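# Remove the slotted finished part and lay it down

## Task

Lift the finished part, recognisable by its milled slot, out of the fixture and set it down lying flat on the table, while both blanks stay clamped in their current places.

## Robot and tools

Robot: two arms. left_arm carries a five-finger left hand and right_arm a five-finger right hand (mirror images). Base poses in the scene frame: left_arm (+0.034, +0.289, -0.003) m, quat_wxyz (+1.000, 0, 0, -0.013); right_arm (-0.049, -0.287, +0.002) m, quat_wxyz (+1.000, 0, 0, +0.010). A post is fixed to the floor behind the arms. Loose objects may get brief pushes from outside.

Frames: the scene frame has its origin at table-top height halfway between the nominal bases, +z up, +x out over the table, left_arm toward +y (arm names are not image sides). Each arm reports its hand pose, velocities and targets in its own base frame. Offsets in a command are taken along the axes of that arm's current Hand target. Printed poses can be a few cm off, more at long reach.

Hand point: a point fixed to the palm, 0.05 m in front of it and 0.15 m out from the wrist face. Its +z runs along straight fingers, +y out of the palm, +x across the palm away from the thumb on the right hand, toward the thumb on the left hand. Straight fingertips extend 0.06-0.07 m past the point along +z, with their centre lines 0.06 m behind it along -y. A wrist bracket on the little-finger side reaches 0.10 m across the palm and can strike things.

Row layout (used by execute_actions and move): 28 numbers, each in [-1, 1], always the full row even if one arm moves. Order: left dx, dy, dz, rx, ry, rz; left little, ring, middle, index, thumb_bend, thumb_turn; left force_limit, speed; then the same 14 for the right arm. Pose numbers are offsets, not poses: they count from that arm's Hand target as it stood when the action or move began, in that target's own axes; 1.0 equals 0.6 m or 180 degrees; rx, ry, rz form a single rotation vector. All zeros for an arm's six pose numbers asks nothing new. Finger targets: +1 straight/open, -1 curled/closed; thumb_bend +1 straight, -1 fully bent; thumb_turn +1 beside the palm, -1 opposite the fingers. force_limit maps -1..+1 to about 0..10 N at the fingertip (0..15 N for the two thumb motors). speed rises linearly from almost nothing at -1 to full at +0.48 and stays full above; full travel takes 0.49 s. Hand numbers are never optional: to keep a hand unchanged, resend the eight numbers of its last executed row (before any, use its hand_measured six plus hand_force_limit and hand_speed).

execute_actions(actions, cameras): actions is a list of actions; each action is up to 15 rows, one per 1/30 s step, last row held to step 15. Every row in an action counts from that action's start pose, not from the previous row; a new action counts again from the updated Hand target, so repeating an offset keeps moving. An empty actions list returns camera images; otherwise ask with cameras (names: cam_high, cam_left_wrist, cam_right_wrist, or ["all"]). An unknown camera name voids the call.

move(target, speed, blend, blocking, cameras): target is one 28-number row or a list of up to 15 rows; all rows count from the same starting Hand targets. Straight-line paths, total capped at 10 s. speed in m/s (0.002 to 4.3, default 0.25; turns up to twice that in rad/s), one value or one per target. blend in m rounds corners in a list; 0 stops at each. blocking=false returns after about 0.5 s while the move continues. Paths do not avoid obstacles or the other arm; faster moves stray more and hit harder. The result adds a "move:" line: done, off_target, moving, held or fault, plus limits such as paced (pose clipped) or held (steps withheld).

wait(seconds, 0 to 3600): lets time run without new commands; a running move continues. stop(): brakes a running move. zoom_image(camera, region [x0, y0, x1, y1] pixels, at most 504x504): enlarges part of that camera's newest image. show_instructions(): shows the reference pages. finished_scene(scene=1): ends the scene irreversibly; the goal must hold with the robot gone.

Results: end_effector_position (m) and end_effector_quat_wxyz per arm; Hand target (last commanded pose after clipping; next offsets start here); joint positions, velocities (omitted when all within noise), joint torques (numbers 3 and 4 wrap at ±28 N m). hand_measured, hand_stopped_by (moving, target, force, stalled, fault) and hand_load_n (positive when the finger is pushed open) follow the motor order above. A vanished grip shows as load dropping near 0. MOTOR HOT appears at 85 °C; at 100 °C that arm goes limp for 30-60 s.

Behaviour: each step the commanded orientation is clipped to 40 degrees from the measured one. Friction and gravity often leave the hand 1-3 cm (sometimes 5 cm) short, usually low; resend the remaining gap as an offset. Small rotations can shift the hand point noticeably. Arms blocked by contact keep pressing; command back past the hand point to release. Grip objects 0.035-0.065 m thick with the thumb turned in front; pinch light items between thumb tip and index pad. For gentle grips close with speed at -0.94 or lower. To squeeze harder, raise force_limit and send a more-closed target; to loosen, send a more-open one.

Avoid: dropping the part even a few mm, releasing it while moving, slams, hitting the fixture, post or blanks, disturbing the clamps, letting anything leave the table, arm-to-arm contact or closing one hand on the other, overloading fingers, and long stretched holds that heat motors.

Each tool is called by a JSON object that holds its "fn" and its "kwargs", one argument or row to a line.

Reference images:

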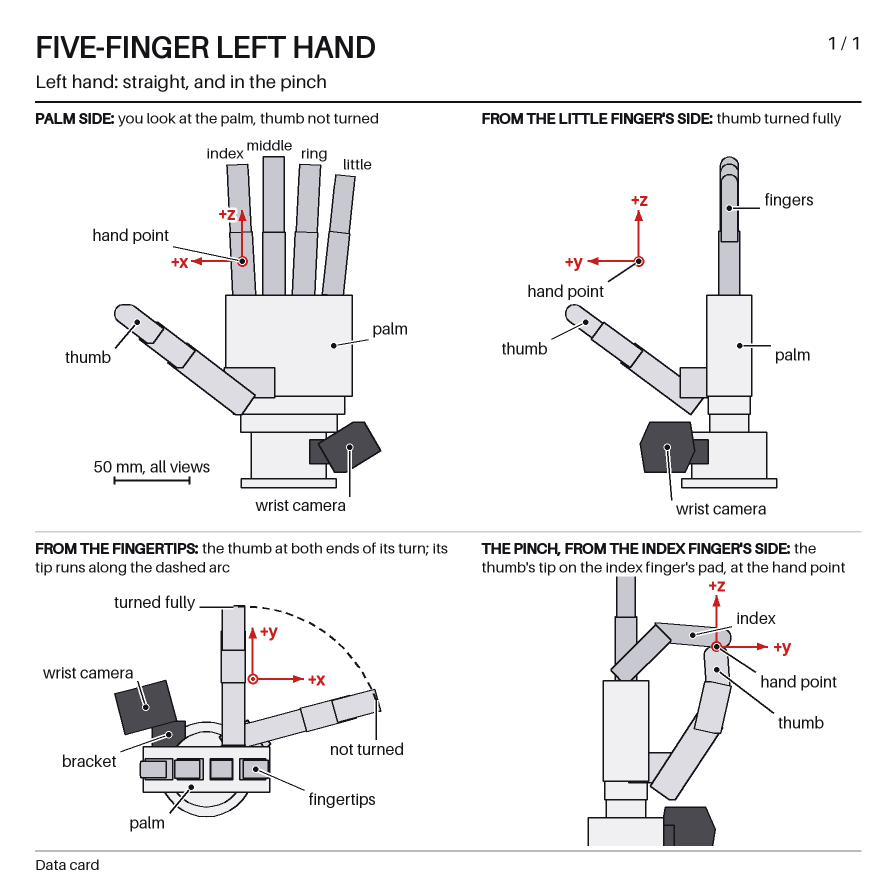

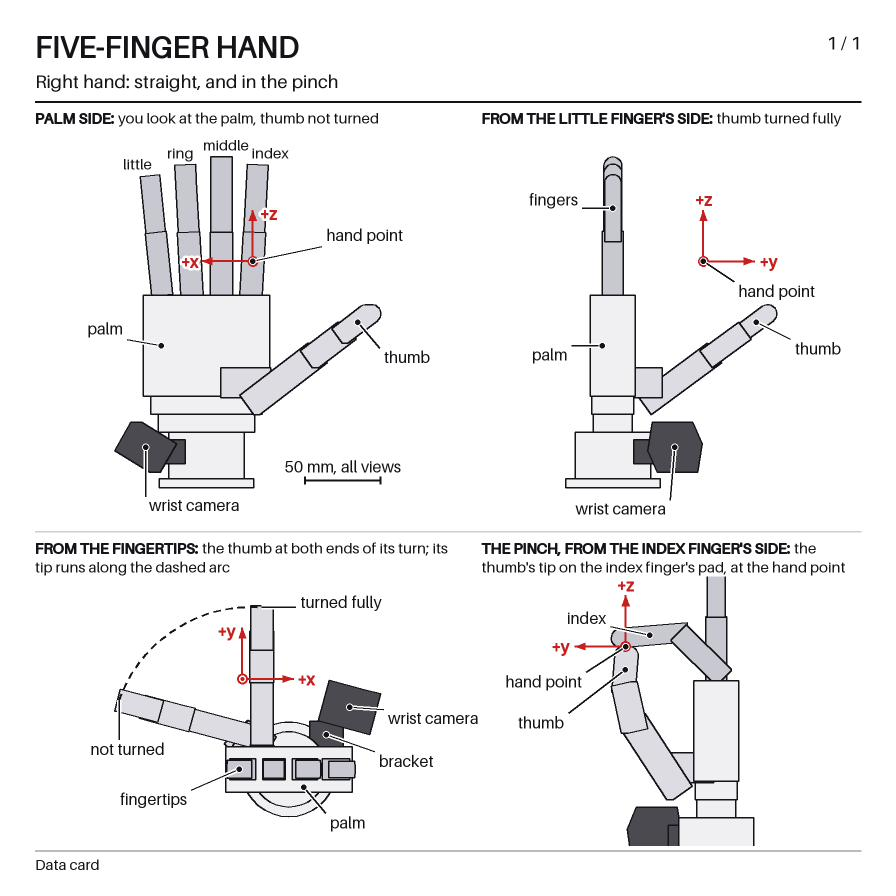

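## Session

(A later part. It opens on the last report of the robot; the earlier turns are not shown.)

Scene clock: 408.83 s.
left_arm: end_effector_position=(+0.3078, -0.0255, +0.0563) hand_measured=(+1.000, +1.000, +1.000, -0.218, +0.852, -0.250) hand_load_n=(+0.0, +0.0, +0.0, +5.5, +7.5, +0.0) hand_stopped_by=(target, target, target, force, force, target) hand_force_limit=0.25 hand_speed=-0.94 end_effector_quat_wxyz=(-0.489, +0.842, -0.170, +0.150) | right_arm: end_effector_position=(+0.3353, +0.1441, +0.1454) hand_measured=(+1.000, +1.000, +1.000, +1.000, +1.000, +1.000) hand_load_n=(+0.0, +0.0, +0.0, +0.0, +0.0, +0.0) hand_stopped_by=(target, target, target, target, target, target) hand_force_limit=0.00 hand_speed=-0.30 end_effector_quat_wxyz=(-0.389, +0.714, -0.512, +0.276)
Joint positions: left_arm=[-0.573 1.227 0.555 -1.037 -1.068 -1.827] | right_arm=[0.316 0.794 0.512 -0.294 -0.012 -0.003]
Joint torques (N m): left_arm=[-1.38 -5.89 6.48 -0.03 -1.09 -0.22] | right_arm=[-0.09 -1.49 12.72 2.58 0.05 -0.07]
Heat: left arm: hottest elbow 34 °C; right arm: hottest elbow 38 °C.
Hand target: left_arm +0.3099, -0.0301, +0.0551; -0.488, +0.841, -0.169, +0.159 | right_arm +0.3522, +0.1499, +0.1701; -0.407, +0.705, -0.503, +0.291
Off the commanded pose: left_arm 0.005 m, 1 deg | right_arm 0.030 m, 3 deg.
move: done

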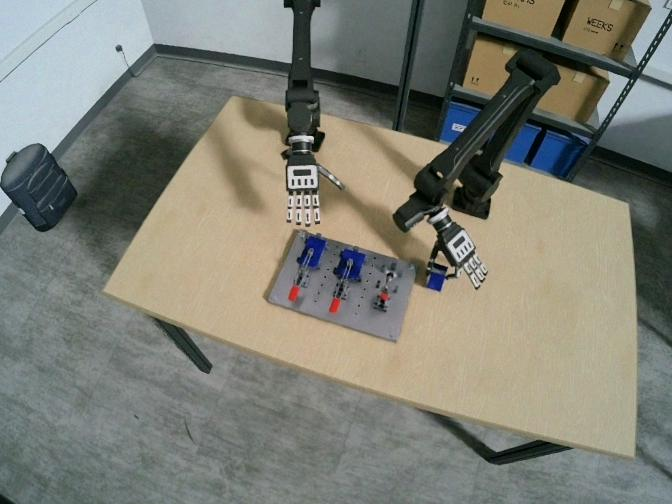

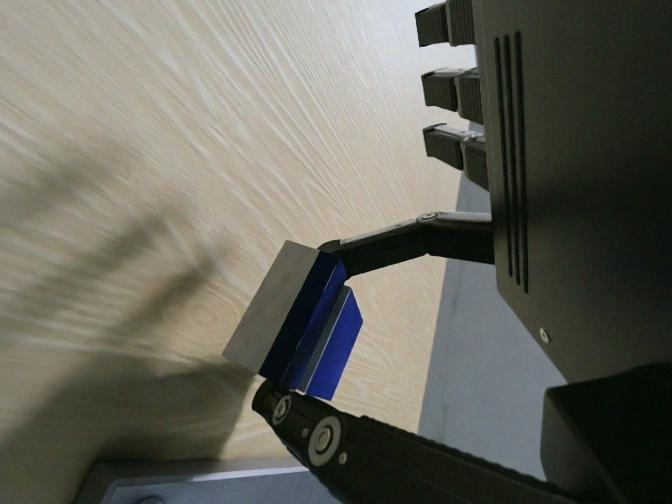

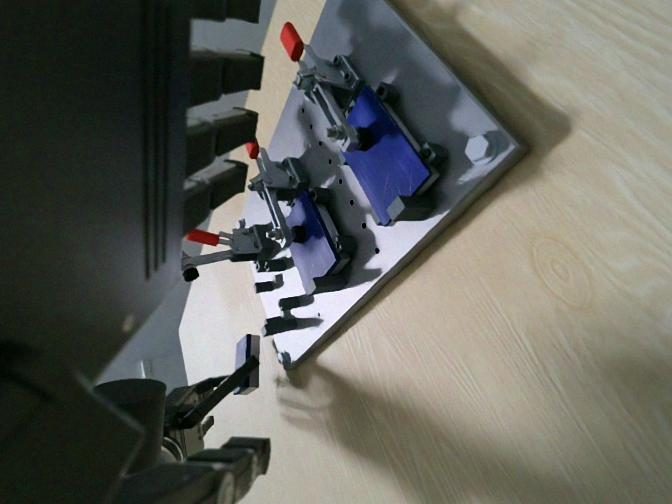

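{"fn": "move", "kwargs": {
  "target": [
    [-0.0275,-0.0456,0.0432,0,0,0,1,1,1,-0.3,0.5,-0.25,0.25,-0.94,0,0,0,0,0,0,1,1,1,1,1,1,0,-0.3]
  ],
  "speed": 0.06,
  "cameras": ["cam_high"]
}}

{"fn": "zoom_image", "kwargs": {
  "camera": "cam_high",
  "region": [400, 220, 520, 310]
}}

Scene clock: 410.93 s.
left_arm: end_effector_position=(+0.3075, +0.0063, +0.0608) hand_measured=(+1.000, +1.000, +1.000, -0.218, +0.852, -0.250) hand_load_n=(+0.0, +0.0, +0.0, +5.5, +7.5, +0.0) hand_stopped_by=(target, target, target, force, force, target) hand_force_limit=0.25 hand_speed=-0.94 end_effector_quat_wxyz=(-0.489, +0.840, -0.180, +0.151) | right_arm: end_effector_position=(+0.3353, +0.1441, +0.1454) hand_measured=(+1.000, +1.000, +1.000, +1.000, +1.000, +1.000) hand_load_n=(-0.5, +0.0, +0.0, +0.0, +0.0, +0.0) hand_stopped_by=(target, target, target, target, target, target) hand_force_limit=0.00 hand_speed=-0.30 end_effector_quat_wxyz=(-0.389, +0.714, -0.512, +0.276)
Joint positions: left_arm=[-0.456 1.101 0.481 -0.849 -1.072 -1.543] | right_arm=[0.316 0.794 0.512 -0.294 -0.012 -0.003]
Joint torques (N m): left_arm=[0.73 -7.24 7.09 0.79 -0.93 0] | right_arm=[-0.03 -1.44 12.74 2.56 0.05 -0.07]
Heat: left arm: hottest elbow 34 °C; right arm: hottest elbow 38 °C.
Hand target: left_arm +0.3101, +0.0097, +0.0652; -0.488, +0.841, -0.169, +0.159 | right_arm +0.3522, +0.1499, +0.1701; -0.407, +0.705, -0.503, +0.291
Off the commanded pose: left_arm 0.006 m, 2 deg | right_arm 0.030 m, 3 deg.
move: done

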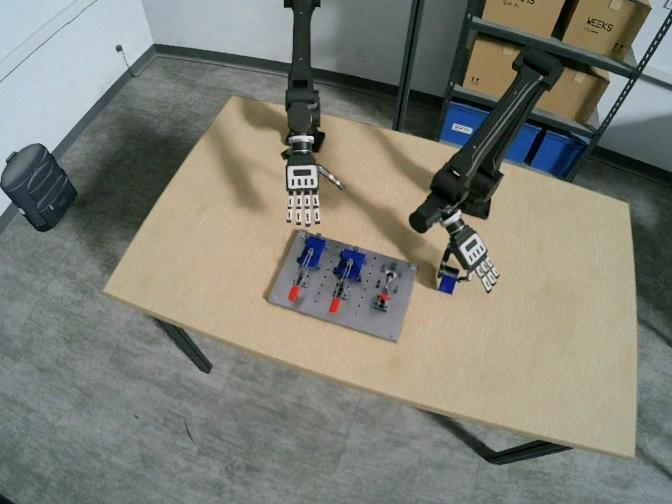

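Scaled by 4.200 from the camera's image (finer frame: 960x720).

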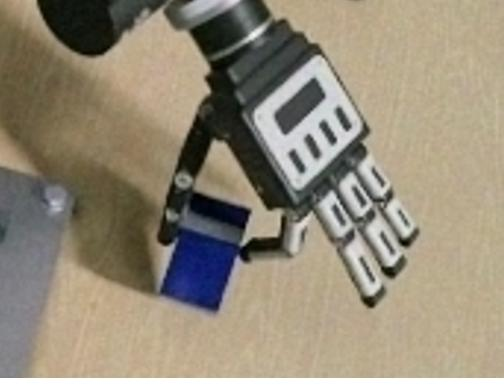

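{"fn": "move", "kwargs": {
  "target": [
    [-0.0034,0.0291,0.0157,0,0,0,1,1,1,-0.3,0.5,-0.25,0.25,-0.94,0,0,0,0,0,0,1,1,1,1,1,1,0,-0.3]
  ],
  "speed": 0.03,
  "cameras": ["cam_left_wrist","cam_right_wrist"]
}}

{"fn": "zoom_image", "kwargs": {
  "camera": "cam_right_wrist",
  "region": [180, 320, 280, 420]
}}

Scene clock: 412.33 s.
left_arm: end_effector_position=(+0.3085, +0.0056, +0.0469) hand_measured=(+1.000, +1.000, +1.000, -0.218, +0.852, -0.250) hand_load_n=(+0.0, +0.0, +0.0, +5.0, +8.0, +0.5) hand_stopped_by=(target, target, target, force, force, target) hand_force_limit=0.25 hand_speed=-0.94 end_effector_quat_wxyz=(-0.486, +0.841, -0.174, +0.161) | right_arm: end_effector_position=(+0.3353, +0.1441, +0.1454) hand_measured=(+1.000, +1.000, +1.000, +1.000, +1.000, +1.000) hand_load_n=(+0.0, +0.0, +0.0, -0.5, +0.0, +0.0) hand_stopped_by=(target, target, target, target, target, target) hand_force_limit=0.00 hand_speed=-0.30 end_effector_quat_wxyz=(-0.389, +0.714, -0.512, +0.276)
Joint positions: left_arm=[-0.456 1.126 0.448 -0.766 -1.072 -1.542] | right_arm=[0.316 0.794 0.512 -0.294 -0.012 -0.003]
Joint torques (N m): left_arm=[0.38 -4.78 6.93 0.7 -0.94 -0.05] | right_arm=[-0.09 -1.49 12.74 2.56 0.05 -0.07]
Heat: left arm: hottest elbow 34 °C; right arm: hottest elbow 38 °C.
Hand target: left_arm +0.3100, +0.0097, +0.0452; -0.488, +0.841, -0.169, +0.159 | right_arm +0.3522, +0.1499, +0.1701; -0.407, +0.705, -0.503, +0.291
Off the commanded pose: left_arm 0.005 m, 1 deg | right_arm 0.030 m, 3 deg.
move: done

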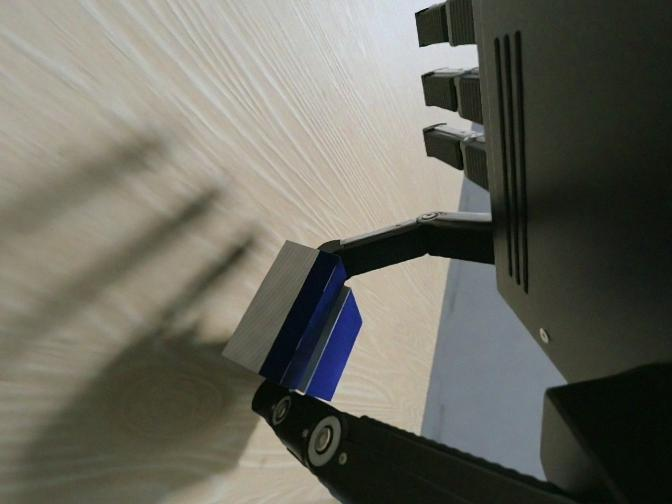

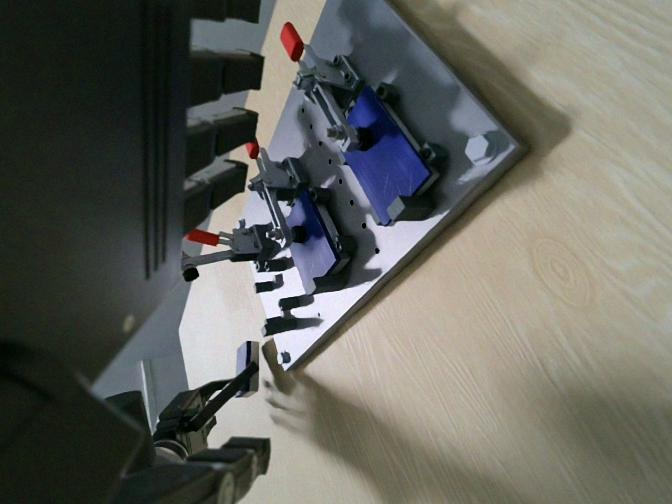

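Scaled by 5.040 from the camera's image (finer frame: 960x720).

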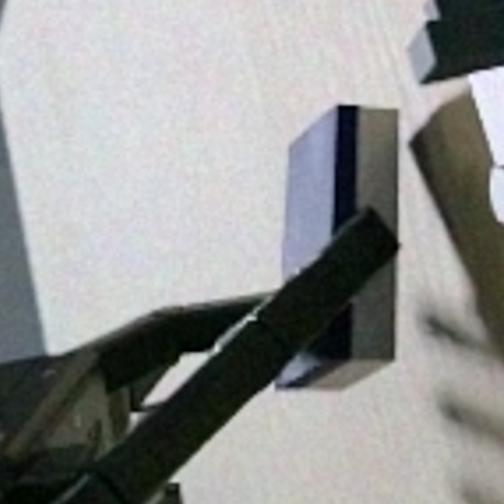

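{"fn": "move", "kwargs": {
  "target": [
    [-0.0017,0.0146,0.0078,0,0,0,1,1,1,-0.3,0.5,-0.25,0.25,-0.94,0,0,0,0,0,0,1,1,1,1,1,1,0,-0.3]
  ],
  "speed": 0.02,
  "cameras": ["cam_left_wrist"]
}}

{"fn": "zoom_image", "kwargs": {
  "camera": "cam_left_wrist",
  "region": [180, 200, 400, 420]
}}

Scene clock: 413.70 s.
left_arm: end_effector_position=(+0.3096, +0.0051, +0.0383) hand_measured=(+1.000, +1.000, +1.000, -0.218, +0.852, -0.250) hand_load_n=(+0.0, +0.0, +0.0, +5.0, +7.5, +1.0) hand_stopped_by=(target, target, target, force, force, target) hand_force_limit=0.25 hand_speed=-0.94 end_effector_quat_wxyz=(-0.486, +0.841, -0.173, +0.163) | right_arm: end_effector_position=(+0.3353, +0.1441, +0.1454) hand_measured=(+1.000, +1.000, +1.000, +1.000, +1.000, +1.000) hand_load_n=(+0.0, -0.5, -0.5, +0.0, +0.0, +0.0) hand_stopped_by=(target, target, target, target, target, target) hand_force_limit=0.00 hand_speed=-0.30 end_effector_quat_wxyz=(-0.389, +0.714, -0.512, +0.276)
Joint positions: left_arm=[-0.456 1.153 0.436 -0.722 -1.072 -1.542] | right_arm=[0.316 0.794 0.512 -0.294 -0.012 -0.003]
Joint torques (N m): left_arm=[1.32 -4.66 6.45 0.7 -0.94 -0.06] | right_arm=[-0.09 -1.44 12.74 2.56 0.04 -0.07]
Heat: left arm: hottest elbow 34 °C; right arm: hottest elbow 38 °C.
Hand target: left_arm +0.3100, +0.0097, +0.0352; -0.488, +0.841, -0.169, +0.159 | right_arm +0.3522, +0.1499, +0.1701; -0.407, +0.705, -0.503, +0.291
Off the commanded pose: left_arm 0.006 m, 1 deg | right_arm 0.030 m, 3 deg.
move: done

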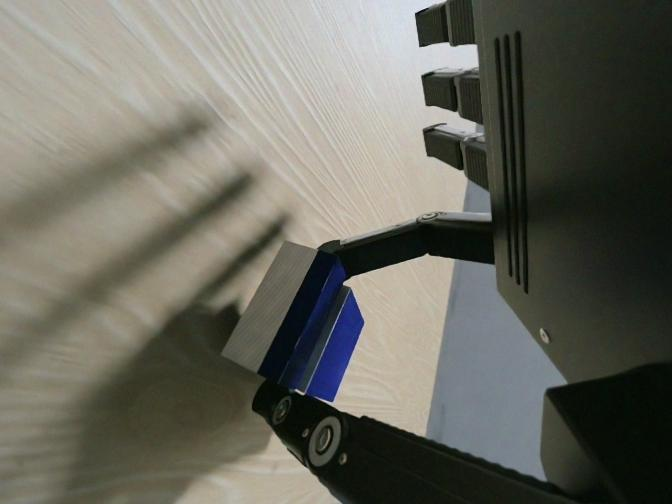

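Scaled by 2.291 from the camera's image (finer frame: 960x720).

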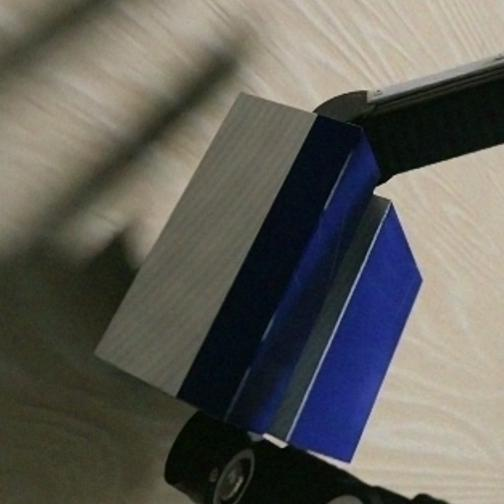

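{"fn": "move", "kwargs": {
  "target": [
    [-0.0055,0.0094,0.0026,0,0,0,1,1,1,-0.3,0.5,-0.25,0.25,-0.94,0,0,0,0,0,0,1,1,1,1,1,1,0,-0.3]
  ],
  "speed": 0.02,
  "cameras": ["cam_left_wrist"]
}}

{"fn": "zoom_image", "kwargs": {
  "camera": "cam_left_wrist",
  "region": [180, 200, 400, 420]
}}

Scene clock: 414.93 s.
left_arm: end_effector_position=(+0.3065, +0.0066, +0.0321) hand_measured=(+1.000, +1.000, +1.000, -0.218, +0.852, -0.250) hand_load_n=(+0.0, +0.0, +0.0, +5.0, +7.5, +1.0) hand_stopped_by=(target, target, target, force, force, target) hand_force_limit=0.25 hand_speed=-0.94 end_effector_quat_wxyz=(-0.487, +0.841, -0.175, +0.160) | right_arm: end_effector_position=(+0.3353, +0.1441, +0.1454) hand_measured=(+1.000, +1.000, +1.000, +1.000, +1.000, +1.000) hand_load_n=(+0.0, +0.0, +0.0, +0.0, -0.5, +0.0) hand_stopped_by=(target, target, target, target, target, target) hand_force_limit=0.00 hand_speed=-0.30 end_effector_quat_wxyz=(-0.389, +0.714, -0.512, +0.276)
Joint positions: left_arm=[-0.456 1.164 0.423 -0.706 -1.072 -1.542] | right_arm=[0.316 0.794 0.512 -0.294 -0.012 -0.003]
Joint torques (N m): left_arm=[-0.26 -4.42 6.26 0.73 -0.94 -0.23] | right_arm=[-0.09 -1.49 12.75 2.55 0.05 -0.06]
Heat: left arm: hottest elbow 34 °C; right arm: hottest elbow 38 °C.
Hand target: left_arm +0.3071, +0.0097, +0.0292; -0.488, +0.841, -0.169, +0.159 | right_arm +0.3522, +0.1499, +0.1701; -0.407, +0.705, -0.503, +0.291
Off the commanded pose: left_arm 0.004 m, 1 deg | right_arm 0.030 m, 3 deg.
move: done

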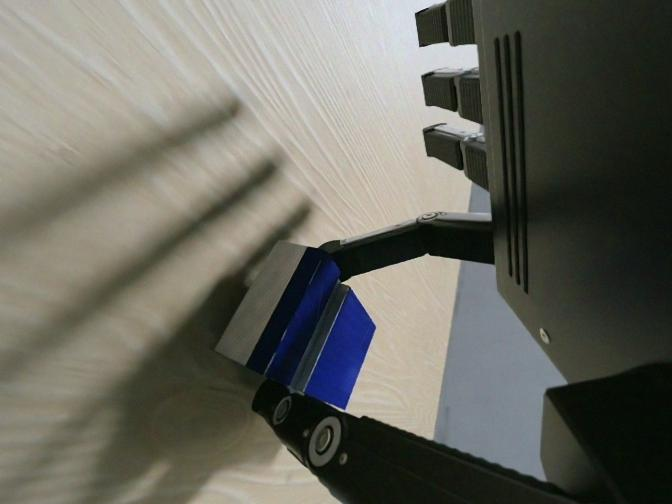

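Scaled by 2.291 from the camera's image (finer frame: 960x720).

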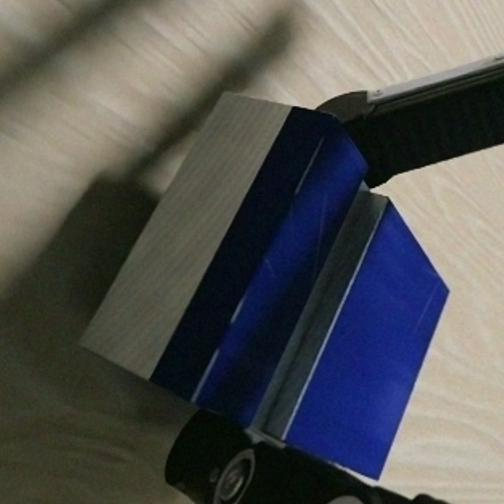

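{"fn": "move", "kwargs": {
  "target": [
    [-0.0055,0.0094,0.0026,0,0,0,1,1,1,-0.3,0.5,-0.25,0.25,-0.94,0,0,0,0,0,0,1,1,1,1,1,1,0,-0.3]
  ],
  "speed": 0.02,
  "cameras": ["cam_left_wrist","cam_right_wrist"]
}}

{"fn": "zoom_image", "kwargs": {
  "camera": "cam_left_wrist",
  "region": [180, 200, 400, 420]
}}

{"fn": "zoom_image", "kwargs": {
  "camera": "cam_right_wrist",
  "region": [180, 320, 280, 420]
}}

Scene clock: 415.93 s.
left_arm: end_effector_position=(+0.3043, +0.0080, +0.0273) hand_measured=(+1.000, +1.000, +1.000, -0.218, +0.852, -0.250) hand_load_n=(+0.0, +0.0, +0.0, +5.0, +7.5, +1.0) hand_stopped_by=(target, target, target, force, force, target) hand_force_limit=0.25 hand_speed=-0.94 end_effector_quat_wxyz=(-0.488, +0.841, -0.175, +0.159) | right_arm: end_effector_position=(+0.3353, +0.1441, +0.1454) hand_measured=(+1.000, +1.000, +1.000, +1.000, +1.000, +1.000) hand_load_n=(+0.0, +0.0, +0.0, +0.0, +0.0, +0.0) hand_stopped_by=(target, target, target, target, target, target) hand_force_limit=0.00 hand_speed=-0.30 end_effector_quat_wxyz=(-0.389, +0.714, -0.512, +0.276)
Joint positions: left_arm=[-0.456 1.174 0.413 -0.691 -1.073 -1.547] | right_arm=[0.316 0.794 0.512 -0.294 -0.012 -0.003]
Joint torques (N m): left_arm=[-0.56 -4.54 6 0.49 -0.94 -0.19] | right_arm=[-0.03 -1.44 12.72 2.55 0.05 -0.07]
Heat: left arm: hottest elbow 34 °C; right arm: hottest elbow 38 °C.
Hand target: left_arm +0.3041, +0.0097, +0.0233; -0.488, +0.841, -0.169, +0.159 | right_arm +0.3522, +0.1499, +0.1701; -0.407, +0.705, -0.503, +0.291
Off the commanded pose: left_arm 0.004 m, 1 deg | right_arm 0.030 m, 3 deg.
move: done

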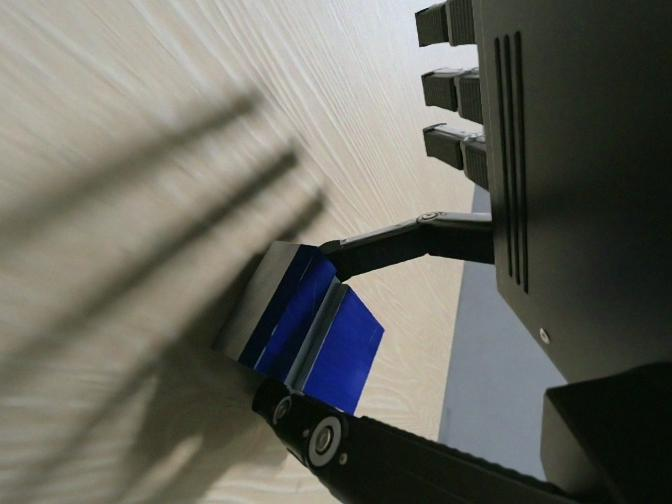

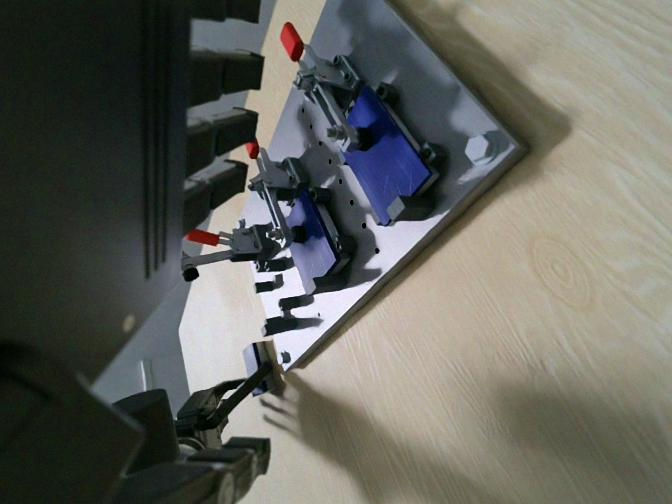

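Scaled by 2.291 from the camera's image (finer frame: 960x720).

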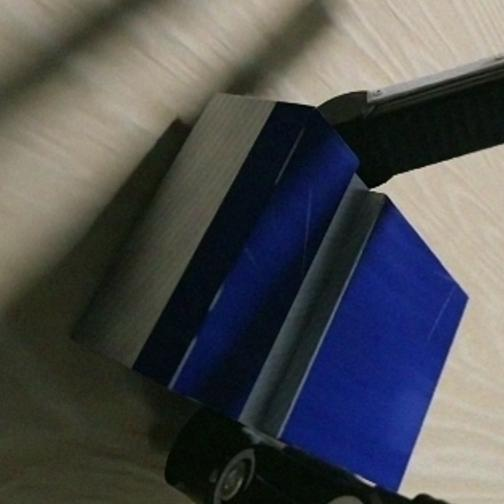

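Scaled by 5.040 from the camera's image (finer frame: 960x720).

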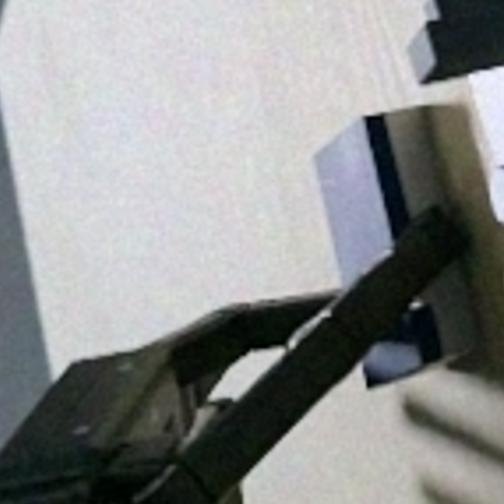

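{"fn": "move", "kwargs": {
  "target": [
    [-0.0040,0.0078,0.0023,0,0,0,1,1,1,-0.3,0.5,-0.25,0.25,-0.94,0,0,0,0,0,0,1,1,1,1,1,1,0,-0.3]
  ],
  "speed": 0.02,
  "cameras": ["cam_left_wrist","cam_right_wrist"]
}}

{"fn": "zoom_image", "kwargs": {
  "camera": "cam_left_wrist",
  "region": [180, 200, 400, 420]
}}

{"fn": "zoom_image", "kwargs": {
  "camera": "cam_right_wrist",
  "region": [180, 320, 280, 420]
}}

Scene clock: 416.90 s.
left_arm: end_effector_position=(+0.3050, +0.0085, +0.0259) hand_measured=(+1.000, +1.000, +1.000, -0.218, +0.852, -0.250) hand_load_n=(+0.0, +0.0, +0.0, +5.0, +8.0, +1.5) hand_stopped_by=(target, target, target, force, force, target) hand_force_limit=0.25 hand_speed=-0.94 end_effector_quat_wxyz=(-0.488, +0.841, -0.168, +0.164) | right_arm: end_effector_position=(+0.3353, +0.1441, +0.1454) hand_measured=(+1.000, +1.000, +1.000, +1.000, +1.000, +1.000) hand_load_n=(+0.0, +0.0, +0.0, +0.0, +0.0, +0.0) hand_stopped_by=(target, target, target, target, target, target) hand_force_limit=0.00 hand_speed=-0.30 end_effector_quat_wxyz=(-0.389, +0.714, -0.512, +0.276)
Joint positions: left_arm=[-0.456 1.18 0.407 -0.678 -1.077 -1.561] | right_arm=[0.316 0.794 0.512 -0.294 -0.012 -0.003]
Joint torques (N m): left_arm=[-0.56 -3.43 5.57 0.55 -0.87 -0.13] | right_arm=[-0.09 -1.49 12.74 2.56 0.05 -0.07]
Heat: left arm: hottest elbow 34 °C; right arm: hottest elbow 38 °C.
Hand target: left_arm +0.3020, +0.0096, +0.0182; -0.488, +0.841, -0.169, +0.159 | right_arm +0.3522, +0.1499, +0.1701; -0.407, +0.705, -0.503, +0.291
Off the commanded pose: left_arm 0.008 m, 1 deg | right_arm 0.030 m, 3 deg.
move: done

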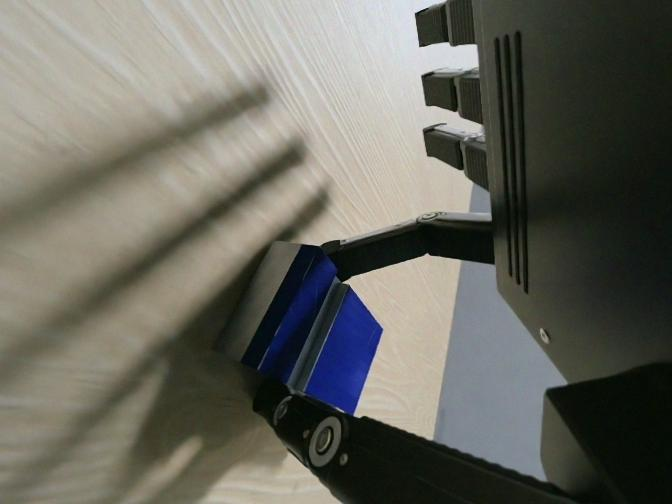

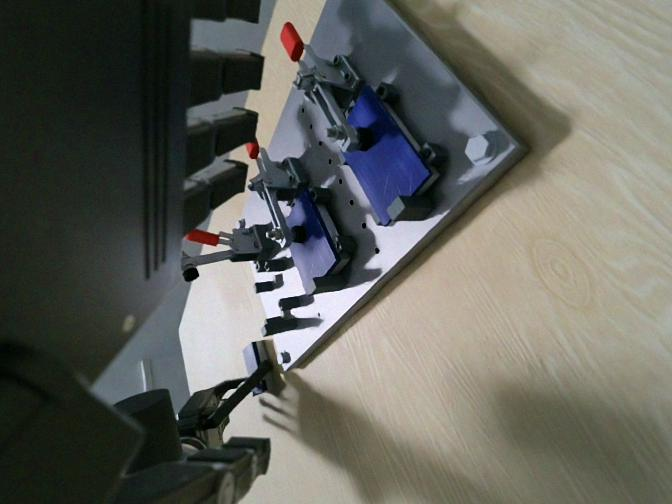

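Scaled by 2.291 from the camera's image (finer frame: 960x720).

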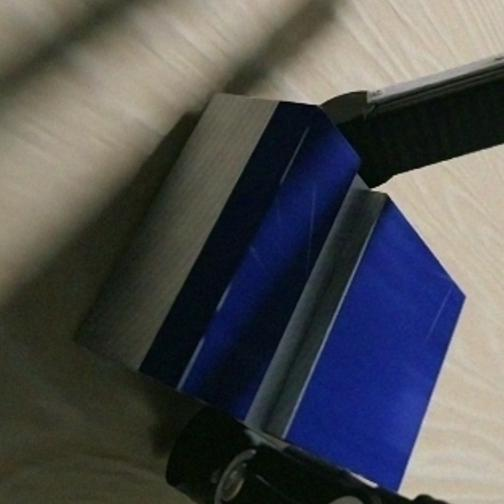

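Scaled by 5.040 from the camera's image (finer frame: 960x720).

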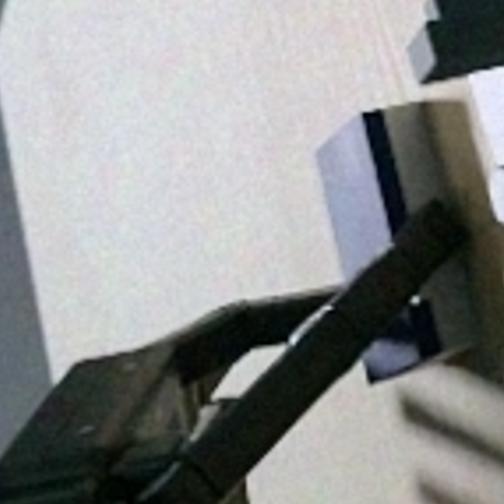

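{"fn": "zoom_image", "kwargs": {
  "camera": "cam_right_wrist",
  "region": [235, 330, 295, 405]
}}

{"fn": "zoom_image", "kwargs": {
  "camera": "cam_left_wrist",
  "region": [180, 220, 300, 400]
}}

{"fn": "wait", "kwargs": {
  "seconds": 0.1,
  "cameras": ["cam_high"]
}}

{"fn": "zoom_image", "kwargs": {
  "camera": "cam_high",
  "region": [400, 230, 500, 310]
}}

Scaled by 6.720 from the camera's image (finer frame: 960x720).

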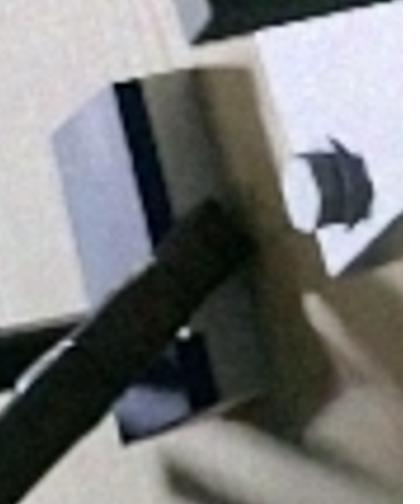

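Scaled by 2.800 from the camera's image (finer frame: 960x720).

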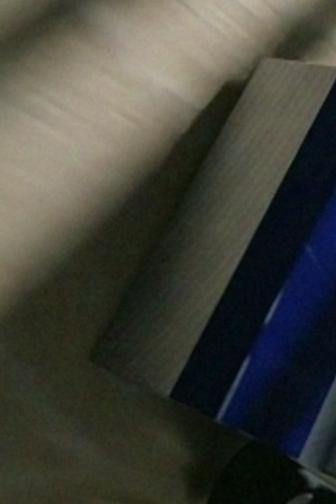

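Scene clock: 417.43 s.
left_arm: end_effector_position=(+0.3051, +0.0085, +0.0259) hand_measured=(+1.000, +1.000, +1.000, -0.218, +0.852, -0.250) hand_load_n=(+0.0, +0.0, +0.0, +5.0, +7.5, +1.5) hand_stopped_by=(target, target, target, force, force, target) hand_force_limit=0.25 hand_speed=-0.94 end_effector_quat_wxyz=(-0.488, +0.841, -0.167, +0.164) | right_arm: end_effector_position=(+0.3353, +0.1441, +0.1454) hand_measured=(+1.000, +1.000, +1.000, +1.000, +1.000, +1.000) hand_load_n=(+0.0, +0.0, +0.0, +0.0, +0.0, +0.0) hand_stopped_by=(target, target, target, target, target, target) hand_force_limit=0.00 hand_speed=-0.30 end_effector_quat_wxyz=(-0.389, +0.714, -0.512, +0.276)
Joint positions: left_arm=[-0.456 1.18 0.407 -0.678 -1.077 -1.562] | right_arm=[0.316 0.794 0.512 -0.294 -0.012 -0.003]
Joint torques (N m): left_arm=[0.09 -3.6 5.72 0.61 -0.77 -0.13] | right_arm=[0.03 -1.55 12.72 2.56 0.05 -0.07]
Heat: left arm: hottest elbow 34 °C; right arm: hottest elbow 38 °C.
Hand target: left_arm +0.3019, +0.0096, +0.0182; -0.488, +0.841, -0.169, +0.159 | right_arm +0.3522, +0.1499, +0.1701; -0.407, +0.705, -0.503, +0.291
Off the commanded pose: left_arm 0.008 m, 1 deg | right_arm 0.030 m, 3 deg.
wait: 0.10 s; at rest from the start

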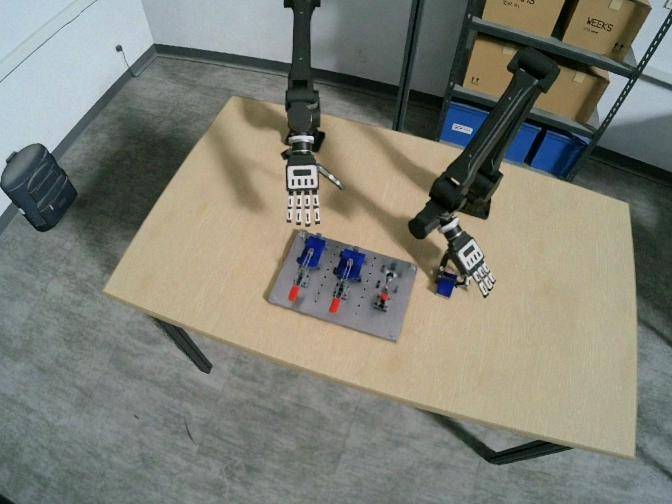

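Scaled by 5.040 from the camera's image (finer frame: 960x720).

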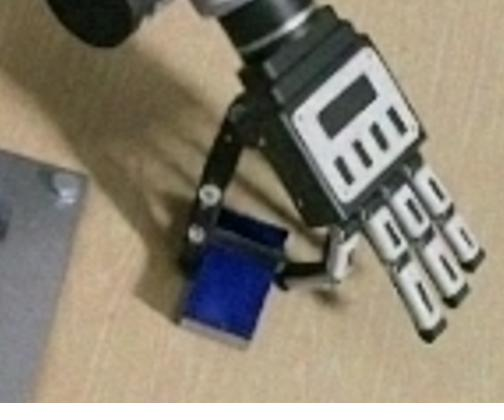

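{"fn": "execute_actions", "kwargs": {
  "actions": [
    [[0.001,-0.0073,-0.0039,0,0,0,1,1,1,-0.3,0.5,-0.25,0.25,-0.94,0,0,0,0,0,0,1,1,1,1,1,1,0,-0.3]]
  ]
}}

{"fn": "execute_actions", "kwargs": {
  "actions": [
    [[0,0,0,0,0,0,1,1,1,-0.2,0.89,-0.25,0.25,-0.9,0,0,0,0,0,0,1,1,1,1,1,1,0,-0.3]],
    [[0,0,0,0,0,0,1,1,1,-0.19,0.91,-0.25,0.25,-0.9,0,0,0,0,0,0,1,1,1,1,1,1,0,-0.3]]
  ],
  "cameras": ["cam_left_wrist","cam_right_wrist"]
}}

{"fn": "zoom_image", "kwargs": {
  "camera": "cam_left_wrist",
  "region": [180, 200, 400, 420]
}}

Scene clock: 419.33 s.
left_arm: end_effector_position=(+0.3051, +0.0085, +0.0259) hand_measured=(+1.000, +1.000, +1.000, -0.218, +0.852, -0.250) hand_load_n=(+0.0, +0.0, +0.0, +5.0, +7.5, +1.0) hand_stopped_by=(target, target, target, force, force, target) hand_force_limit=0.25 hand_speed=-0.94 end_effector_quat_wxyz=(-0.488, +0.841, -0.167, +0.164) | right_arm: end_effector_position=(+0.3353, +0.1441, +0.1454) hand_measured=(+1.000, +1.000, +1.000, +1.000, +1.000, +1.000) hand_load_n=(-0.5, +0.0, +0.0, +0.0, +0.0, +0.0) hand_stopped_by=(target, target, target, target, target, target) hand_force_limit=0.00 hand_speed=-0.30 end_effector_quat_wxyz=(-0.389, +0.714, -0.512, +0.276)
Joint positions: left_arm=[-0.456 1.18 0.407 -0.678 -1.077 -1.562] | right_arm=[0.316 0.794 0.512 -0.294 -0.012 -0.003]
Joint torques (N m): left_arm=[0.62 -5.66 6.01 -0.36 -0.76 -0.18] | right_arm=[-0.03 -1.49 12.74 2.58 0.05 -0.07]
Heat: left arm: hottest elbow 34 °C; right arm: hottest elbow 38 °C.
Hand target: left_arm +0.3020, +0.0096, +0.0232; -0.488, +0.841, -0.169, +0.159 | right_arm +0.3522, +0.1499, +0.1701; -0.407, +0.705, -0.503, +0.291
Off the commanded pose: left_arm 0.004 m, 1 deg | right_arm 0.030 m, 3 deg.

Scene clock: 420.53 s.
left_arm: end_effector_position=(+0.3051, +0.0085, +0.0259) hand_measured=(+1.000, +1.000, +1.000, -0.190, +0.910, -0.250) hand_load_n=(+0.0, +0.0, -0.5, +0.5, +0.0, +0.0) hand_stopped_by=(target, target, target, target, target, target) hand_force_limit=0.25 hand_speed=-0.90 end_effector_quat_wxyz=(-0.488, +0.841, -0.167, +0.164) | right_arm: end_effector_position=(+0.3353, +0.1441, +0.1454) hand_measured=(+1.000, +1.000, +1.000, +1.000, +1.000, +1.000) hand_load_n=(+0.0, +0.0, +0.0, +0.0, +0.0, +0.0) hand_stopped_by=(target, target, target, target, target, target) hand_force_limit=0.00 hand_speed=-0.30 end_effector_quat_wxyz=(-0.389, +0.714, -0.512, +0.276)
Joint positions: left_arm=[-0.456 1.18 0.407 -0.678 -1.077 -1.563] | right_arm=[0.316 0.794 0.512 -0.294 -0.012 -0.003]
Joint torques (N m): left_arm=[0.56 -5.36 6.02 -0.4 -0.77 -0.1] | right_arm=[-0.03 -1.49 12.74 2.56 0.05 -0.07]
Heat: left arm: hottest elbow 34 °C; right arm: hottest elbow 38 °C.
Hand target: left_arm +0.3020, +0.0096, +0.0232; -0.488, +0.841, -0.169, +0.159 | right_arm +0.3522, +0.1499, +0.1701; -0.407, +0.705, -0.503, +0.291
Off the commanded pose: left_arm 0.004 m, 1 deg | right_arm 0.030 m, 3 deg.

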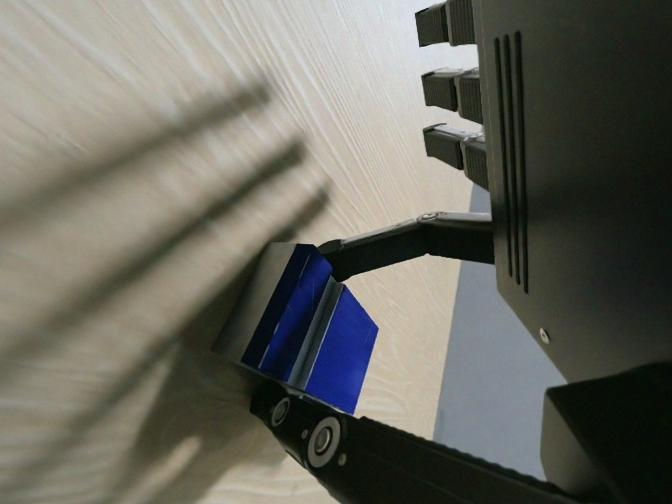

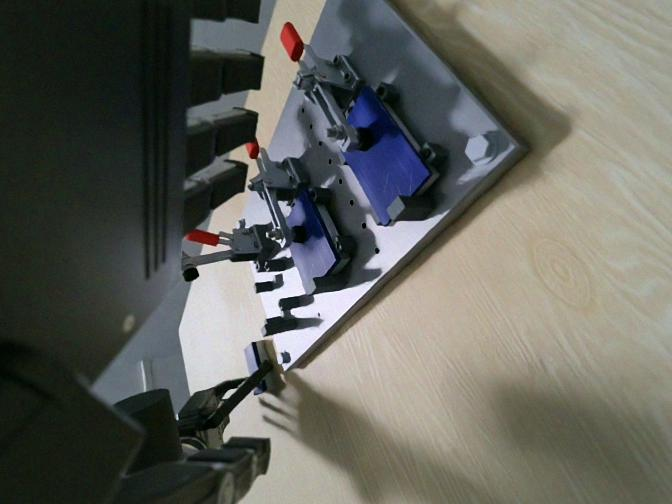

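Scaled by 2.291 from the camera's image (finer frame: 960x720).

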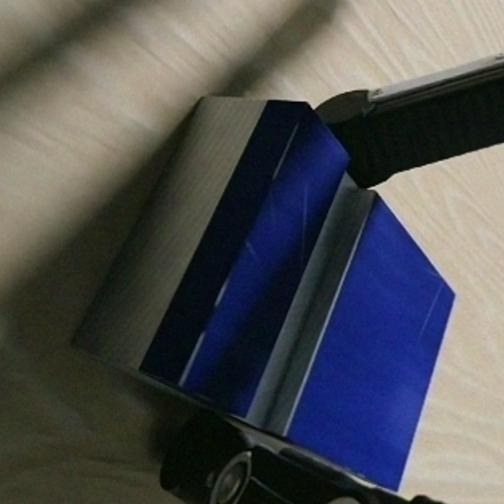

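{"fn": "execute_actions", "kwargs": {
  "actions": [
    [[0,0,0,0,0,0,1,1,1,-0.05,1,-0.25,0.25,-0.8,0,0,0,0,0,0,1,1,1,1,1,1,0,-0.3]],
    [[0,0,0,0,0,0,1,1,1,0.05,1,-0.25,0.25,-0.8,0,0,0,0,0,0,1,1,1,1,1,1,0,-0.3]]
  ],
  "cameras": ["cam_left_wrist"]
}}

{"fn": "zoom_image", "kwargs": {
  "camera": "cam_left_wrist",
  "region": [180, 200, 400, 420]
}}

Scene clock: 421.93 s.
left_arm: end_effector_position=(+0.3051, +0.0086, +0.0260) hand_measured=(+1.000, +1.000, +1.000, +0.050, +1.000, -0.250) hand_load_n=(-0.5, +0.0, +0.0, +0.0, -0.5, +0.0) hand_stopped_by=(target, target, target, target, target, target) hand_force_limit=0.25 hand_speed=-0.80 end_effector_quat_wxyz=(-0.488, +0.841, -0.167, +0.164) | right_arm: end_effector_position=(+0.3353, +0.1441, +0.1454) hand_measured=(+1.000, +1.000, +1.000, +1.000, +1.000, +1.000) hand_load_n=(-0.5, +0.0, +0.0, +0.0, +0.0, +0.0) hand_stopped_by=(target, target, target, target, target, target) hand_force_limit=0.00 hand_speed=-0.30 end_effector_quat_wxyz=(-0.389, +0.714, -0.512, +0.276)
Joint positions: left_arm=[-0.456 1.18 0.407 -0.678 -1.077 -1.563] | right_arm=[0.316 0.794 0.512 -0.294 -0.012 -0.003]
Joint torques (N m): left_arm=[-0.15 -5.48 6.2 -0.23 -0.82 -0.13] | right_arm=[-0.09 -1.49 12.74 2.56 0.05 -0.07]
Heat: left arm: hottest elbow 34 °C; right arm: hottest elbow 38 °C.
Hand target: left_arm +0.3021, +0.0096, +0.0233; -0.488, +0.841, -0.169, +0.159 | right_arm +0.3522, +0.1499, +0.1701; -0.407, +0.705, -0.503, +0.291
Off the commanded pose: left_arm 0.004 m, 1 deg | right_arm 0.030 m, 3 deg.

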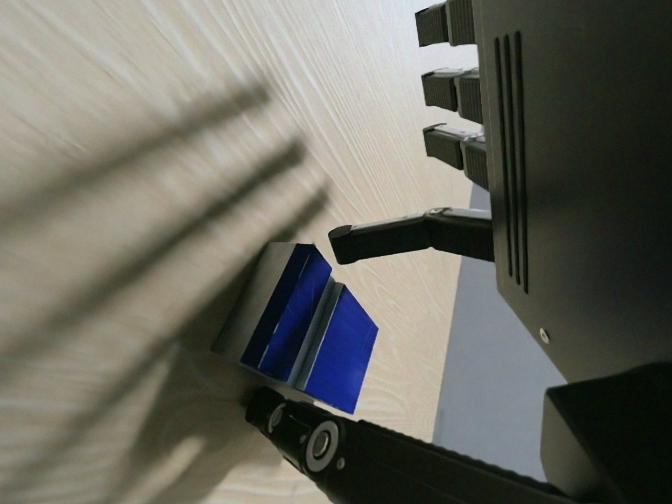

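Scaled by 2.291 from the camera's image (finer frame: 960x720).

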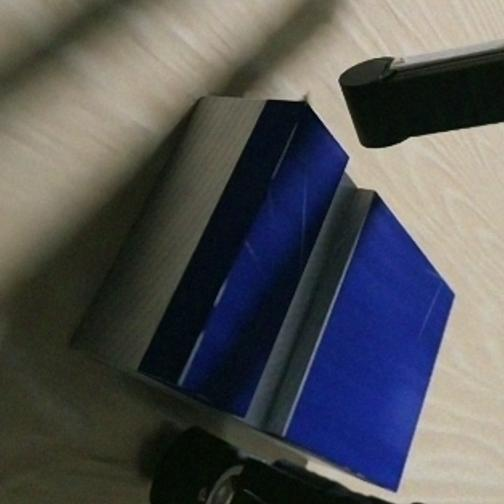

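{"fn": "move", "kwargs": {
  "target": [
    [0.0095,-0.0390,-0.0312,0,0,0,1,1,1,0.05,1,-0.25,0.25,-0.8,0,0,0,0,0,0,1,1,1,1,1,1,0,-0.3],
    [-0.0258,-0.1538,-0.1078,0,0,0,1,1,1,0.05,1,-0.25,0.25,-0.8,0,0,0,0,0,0,1,1,1,1,1,1,0,-0.3]
  ],
  "speed": [0.03, 0.08],
  "cameras": ["all"]
}}

{"fn": "zoom_image", "kwargs": {
  "camera": "cam_high",
  "region": [400, 230, 500, 310]
}}

{"fn": "zoom_image", "kwargs": {
  "camera": "cam_right_wrist",
  "region": [220, 310, 310, 410]
}}

Scene clock: 425.57 s.
left_arm: end_effector_position=(+0.2604, +0.0204, +0.1155) hand_measured=(+1.000, +1.000, +1.000, +0.050, +1.000, -0.250) hand_load_n=(+0.0, +0.0, +0.0, +0.0, +0.0, +0.0) hand_stopped_by=(target, target, target, target, target, target) hand_force_limit=0.25 hand_speed=-0.80 end_effector_quat_wxyz=(-0.495, +0.840, -0.177, +0.137) | right_arm: end_effector_position=(+0.3353, +0.1441, +0.1454) hand_measured=(+1.000, +1.000, +1.000, +1.000, +1.000, +1.000) hand_load_n=(+0.0, +0.0, +0.0, +0.0, +0.0, -0.5) hand_stopped_by=(target, target, target, target, target, target) hand_force_limit=0.00 hand_speed=-0.30 end_effector_quat_wxyz=(-0.389, +0.714, -0.512, +0.276)
Joint positions: left_arm=[-0.506 0.881 0.524 -1.266 -1.078 -1.694] | right_arm=[0.316 0.794 0.512 -0.294 -0.012 -0.003]
Joint torques (N m): left_arm=[-0.97 -3.02 10.92 -0.51 -0.96 -0.21] | right_arm=[-0.03 -1.44 12.74 2.56 0.05 -0.07]
Heat: left arm: hottest elbow 34 °C; right arm: hottest elbow 38 °C.
Hand target: left_arm +0.2721, +0.0098, +0.1330; -0.488, +0.841, -0.169, +0.159 | right_arm +0.3522, +0.1499, +0.1701; -0.407, +0.705, -0.503, +0.291
Off the commanded pose: left_arm 0.024 m, 3 deg | right_arm 0.030 m, 3 deg.
move: off_target (left_arm)

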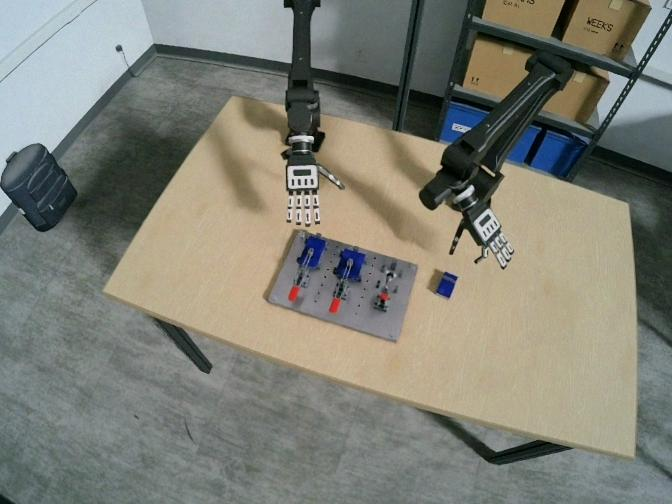

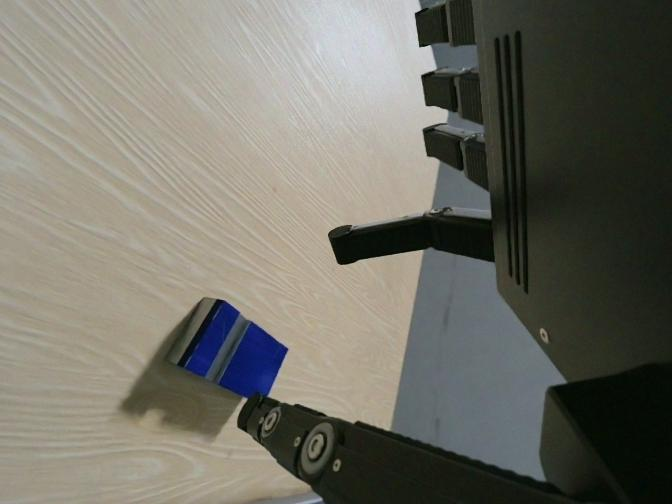

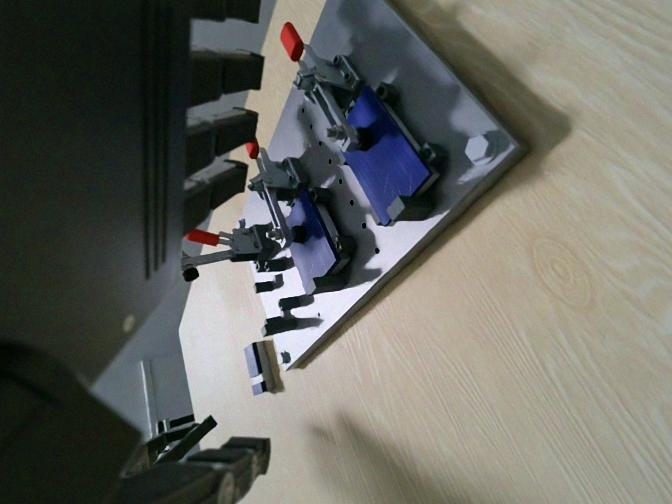

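Scaled by 5.040 from the camera's image (finer frame: 960x720).

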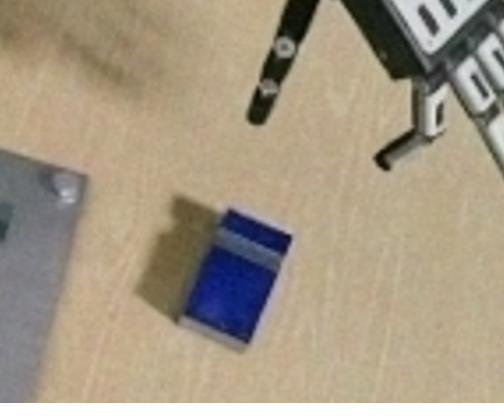

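Scaled by 5.040 from the camera's image (finer frame: 960x720).

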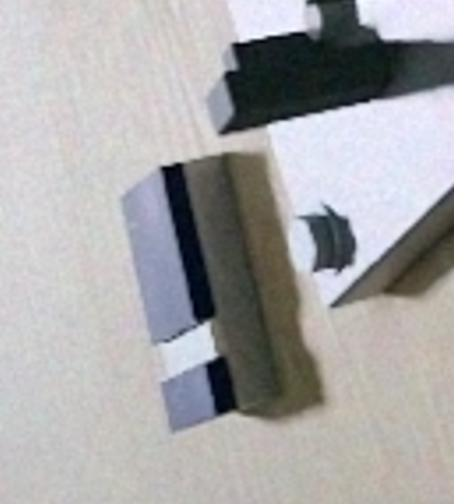

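{"fn": "finished_scene", "kwargs": {

}}

The scene is finished: the task was done.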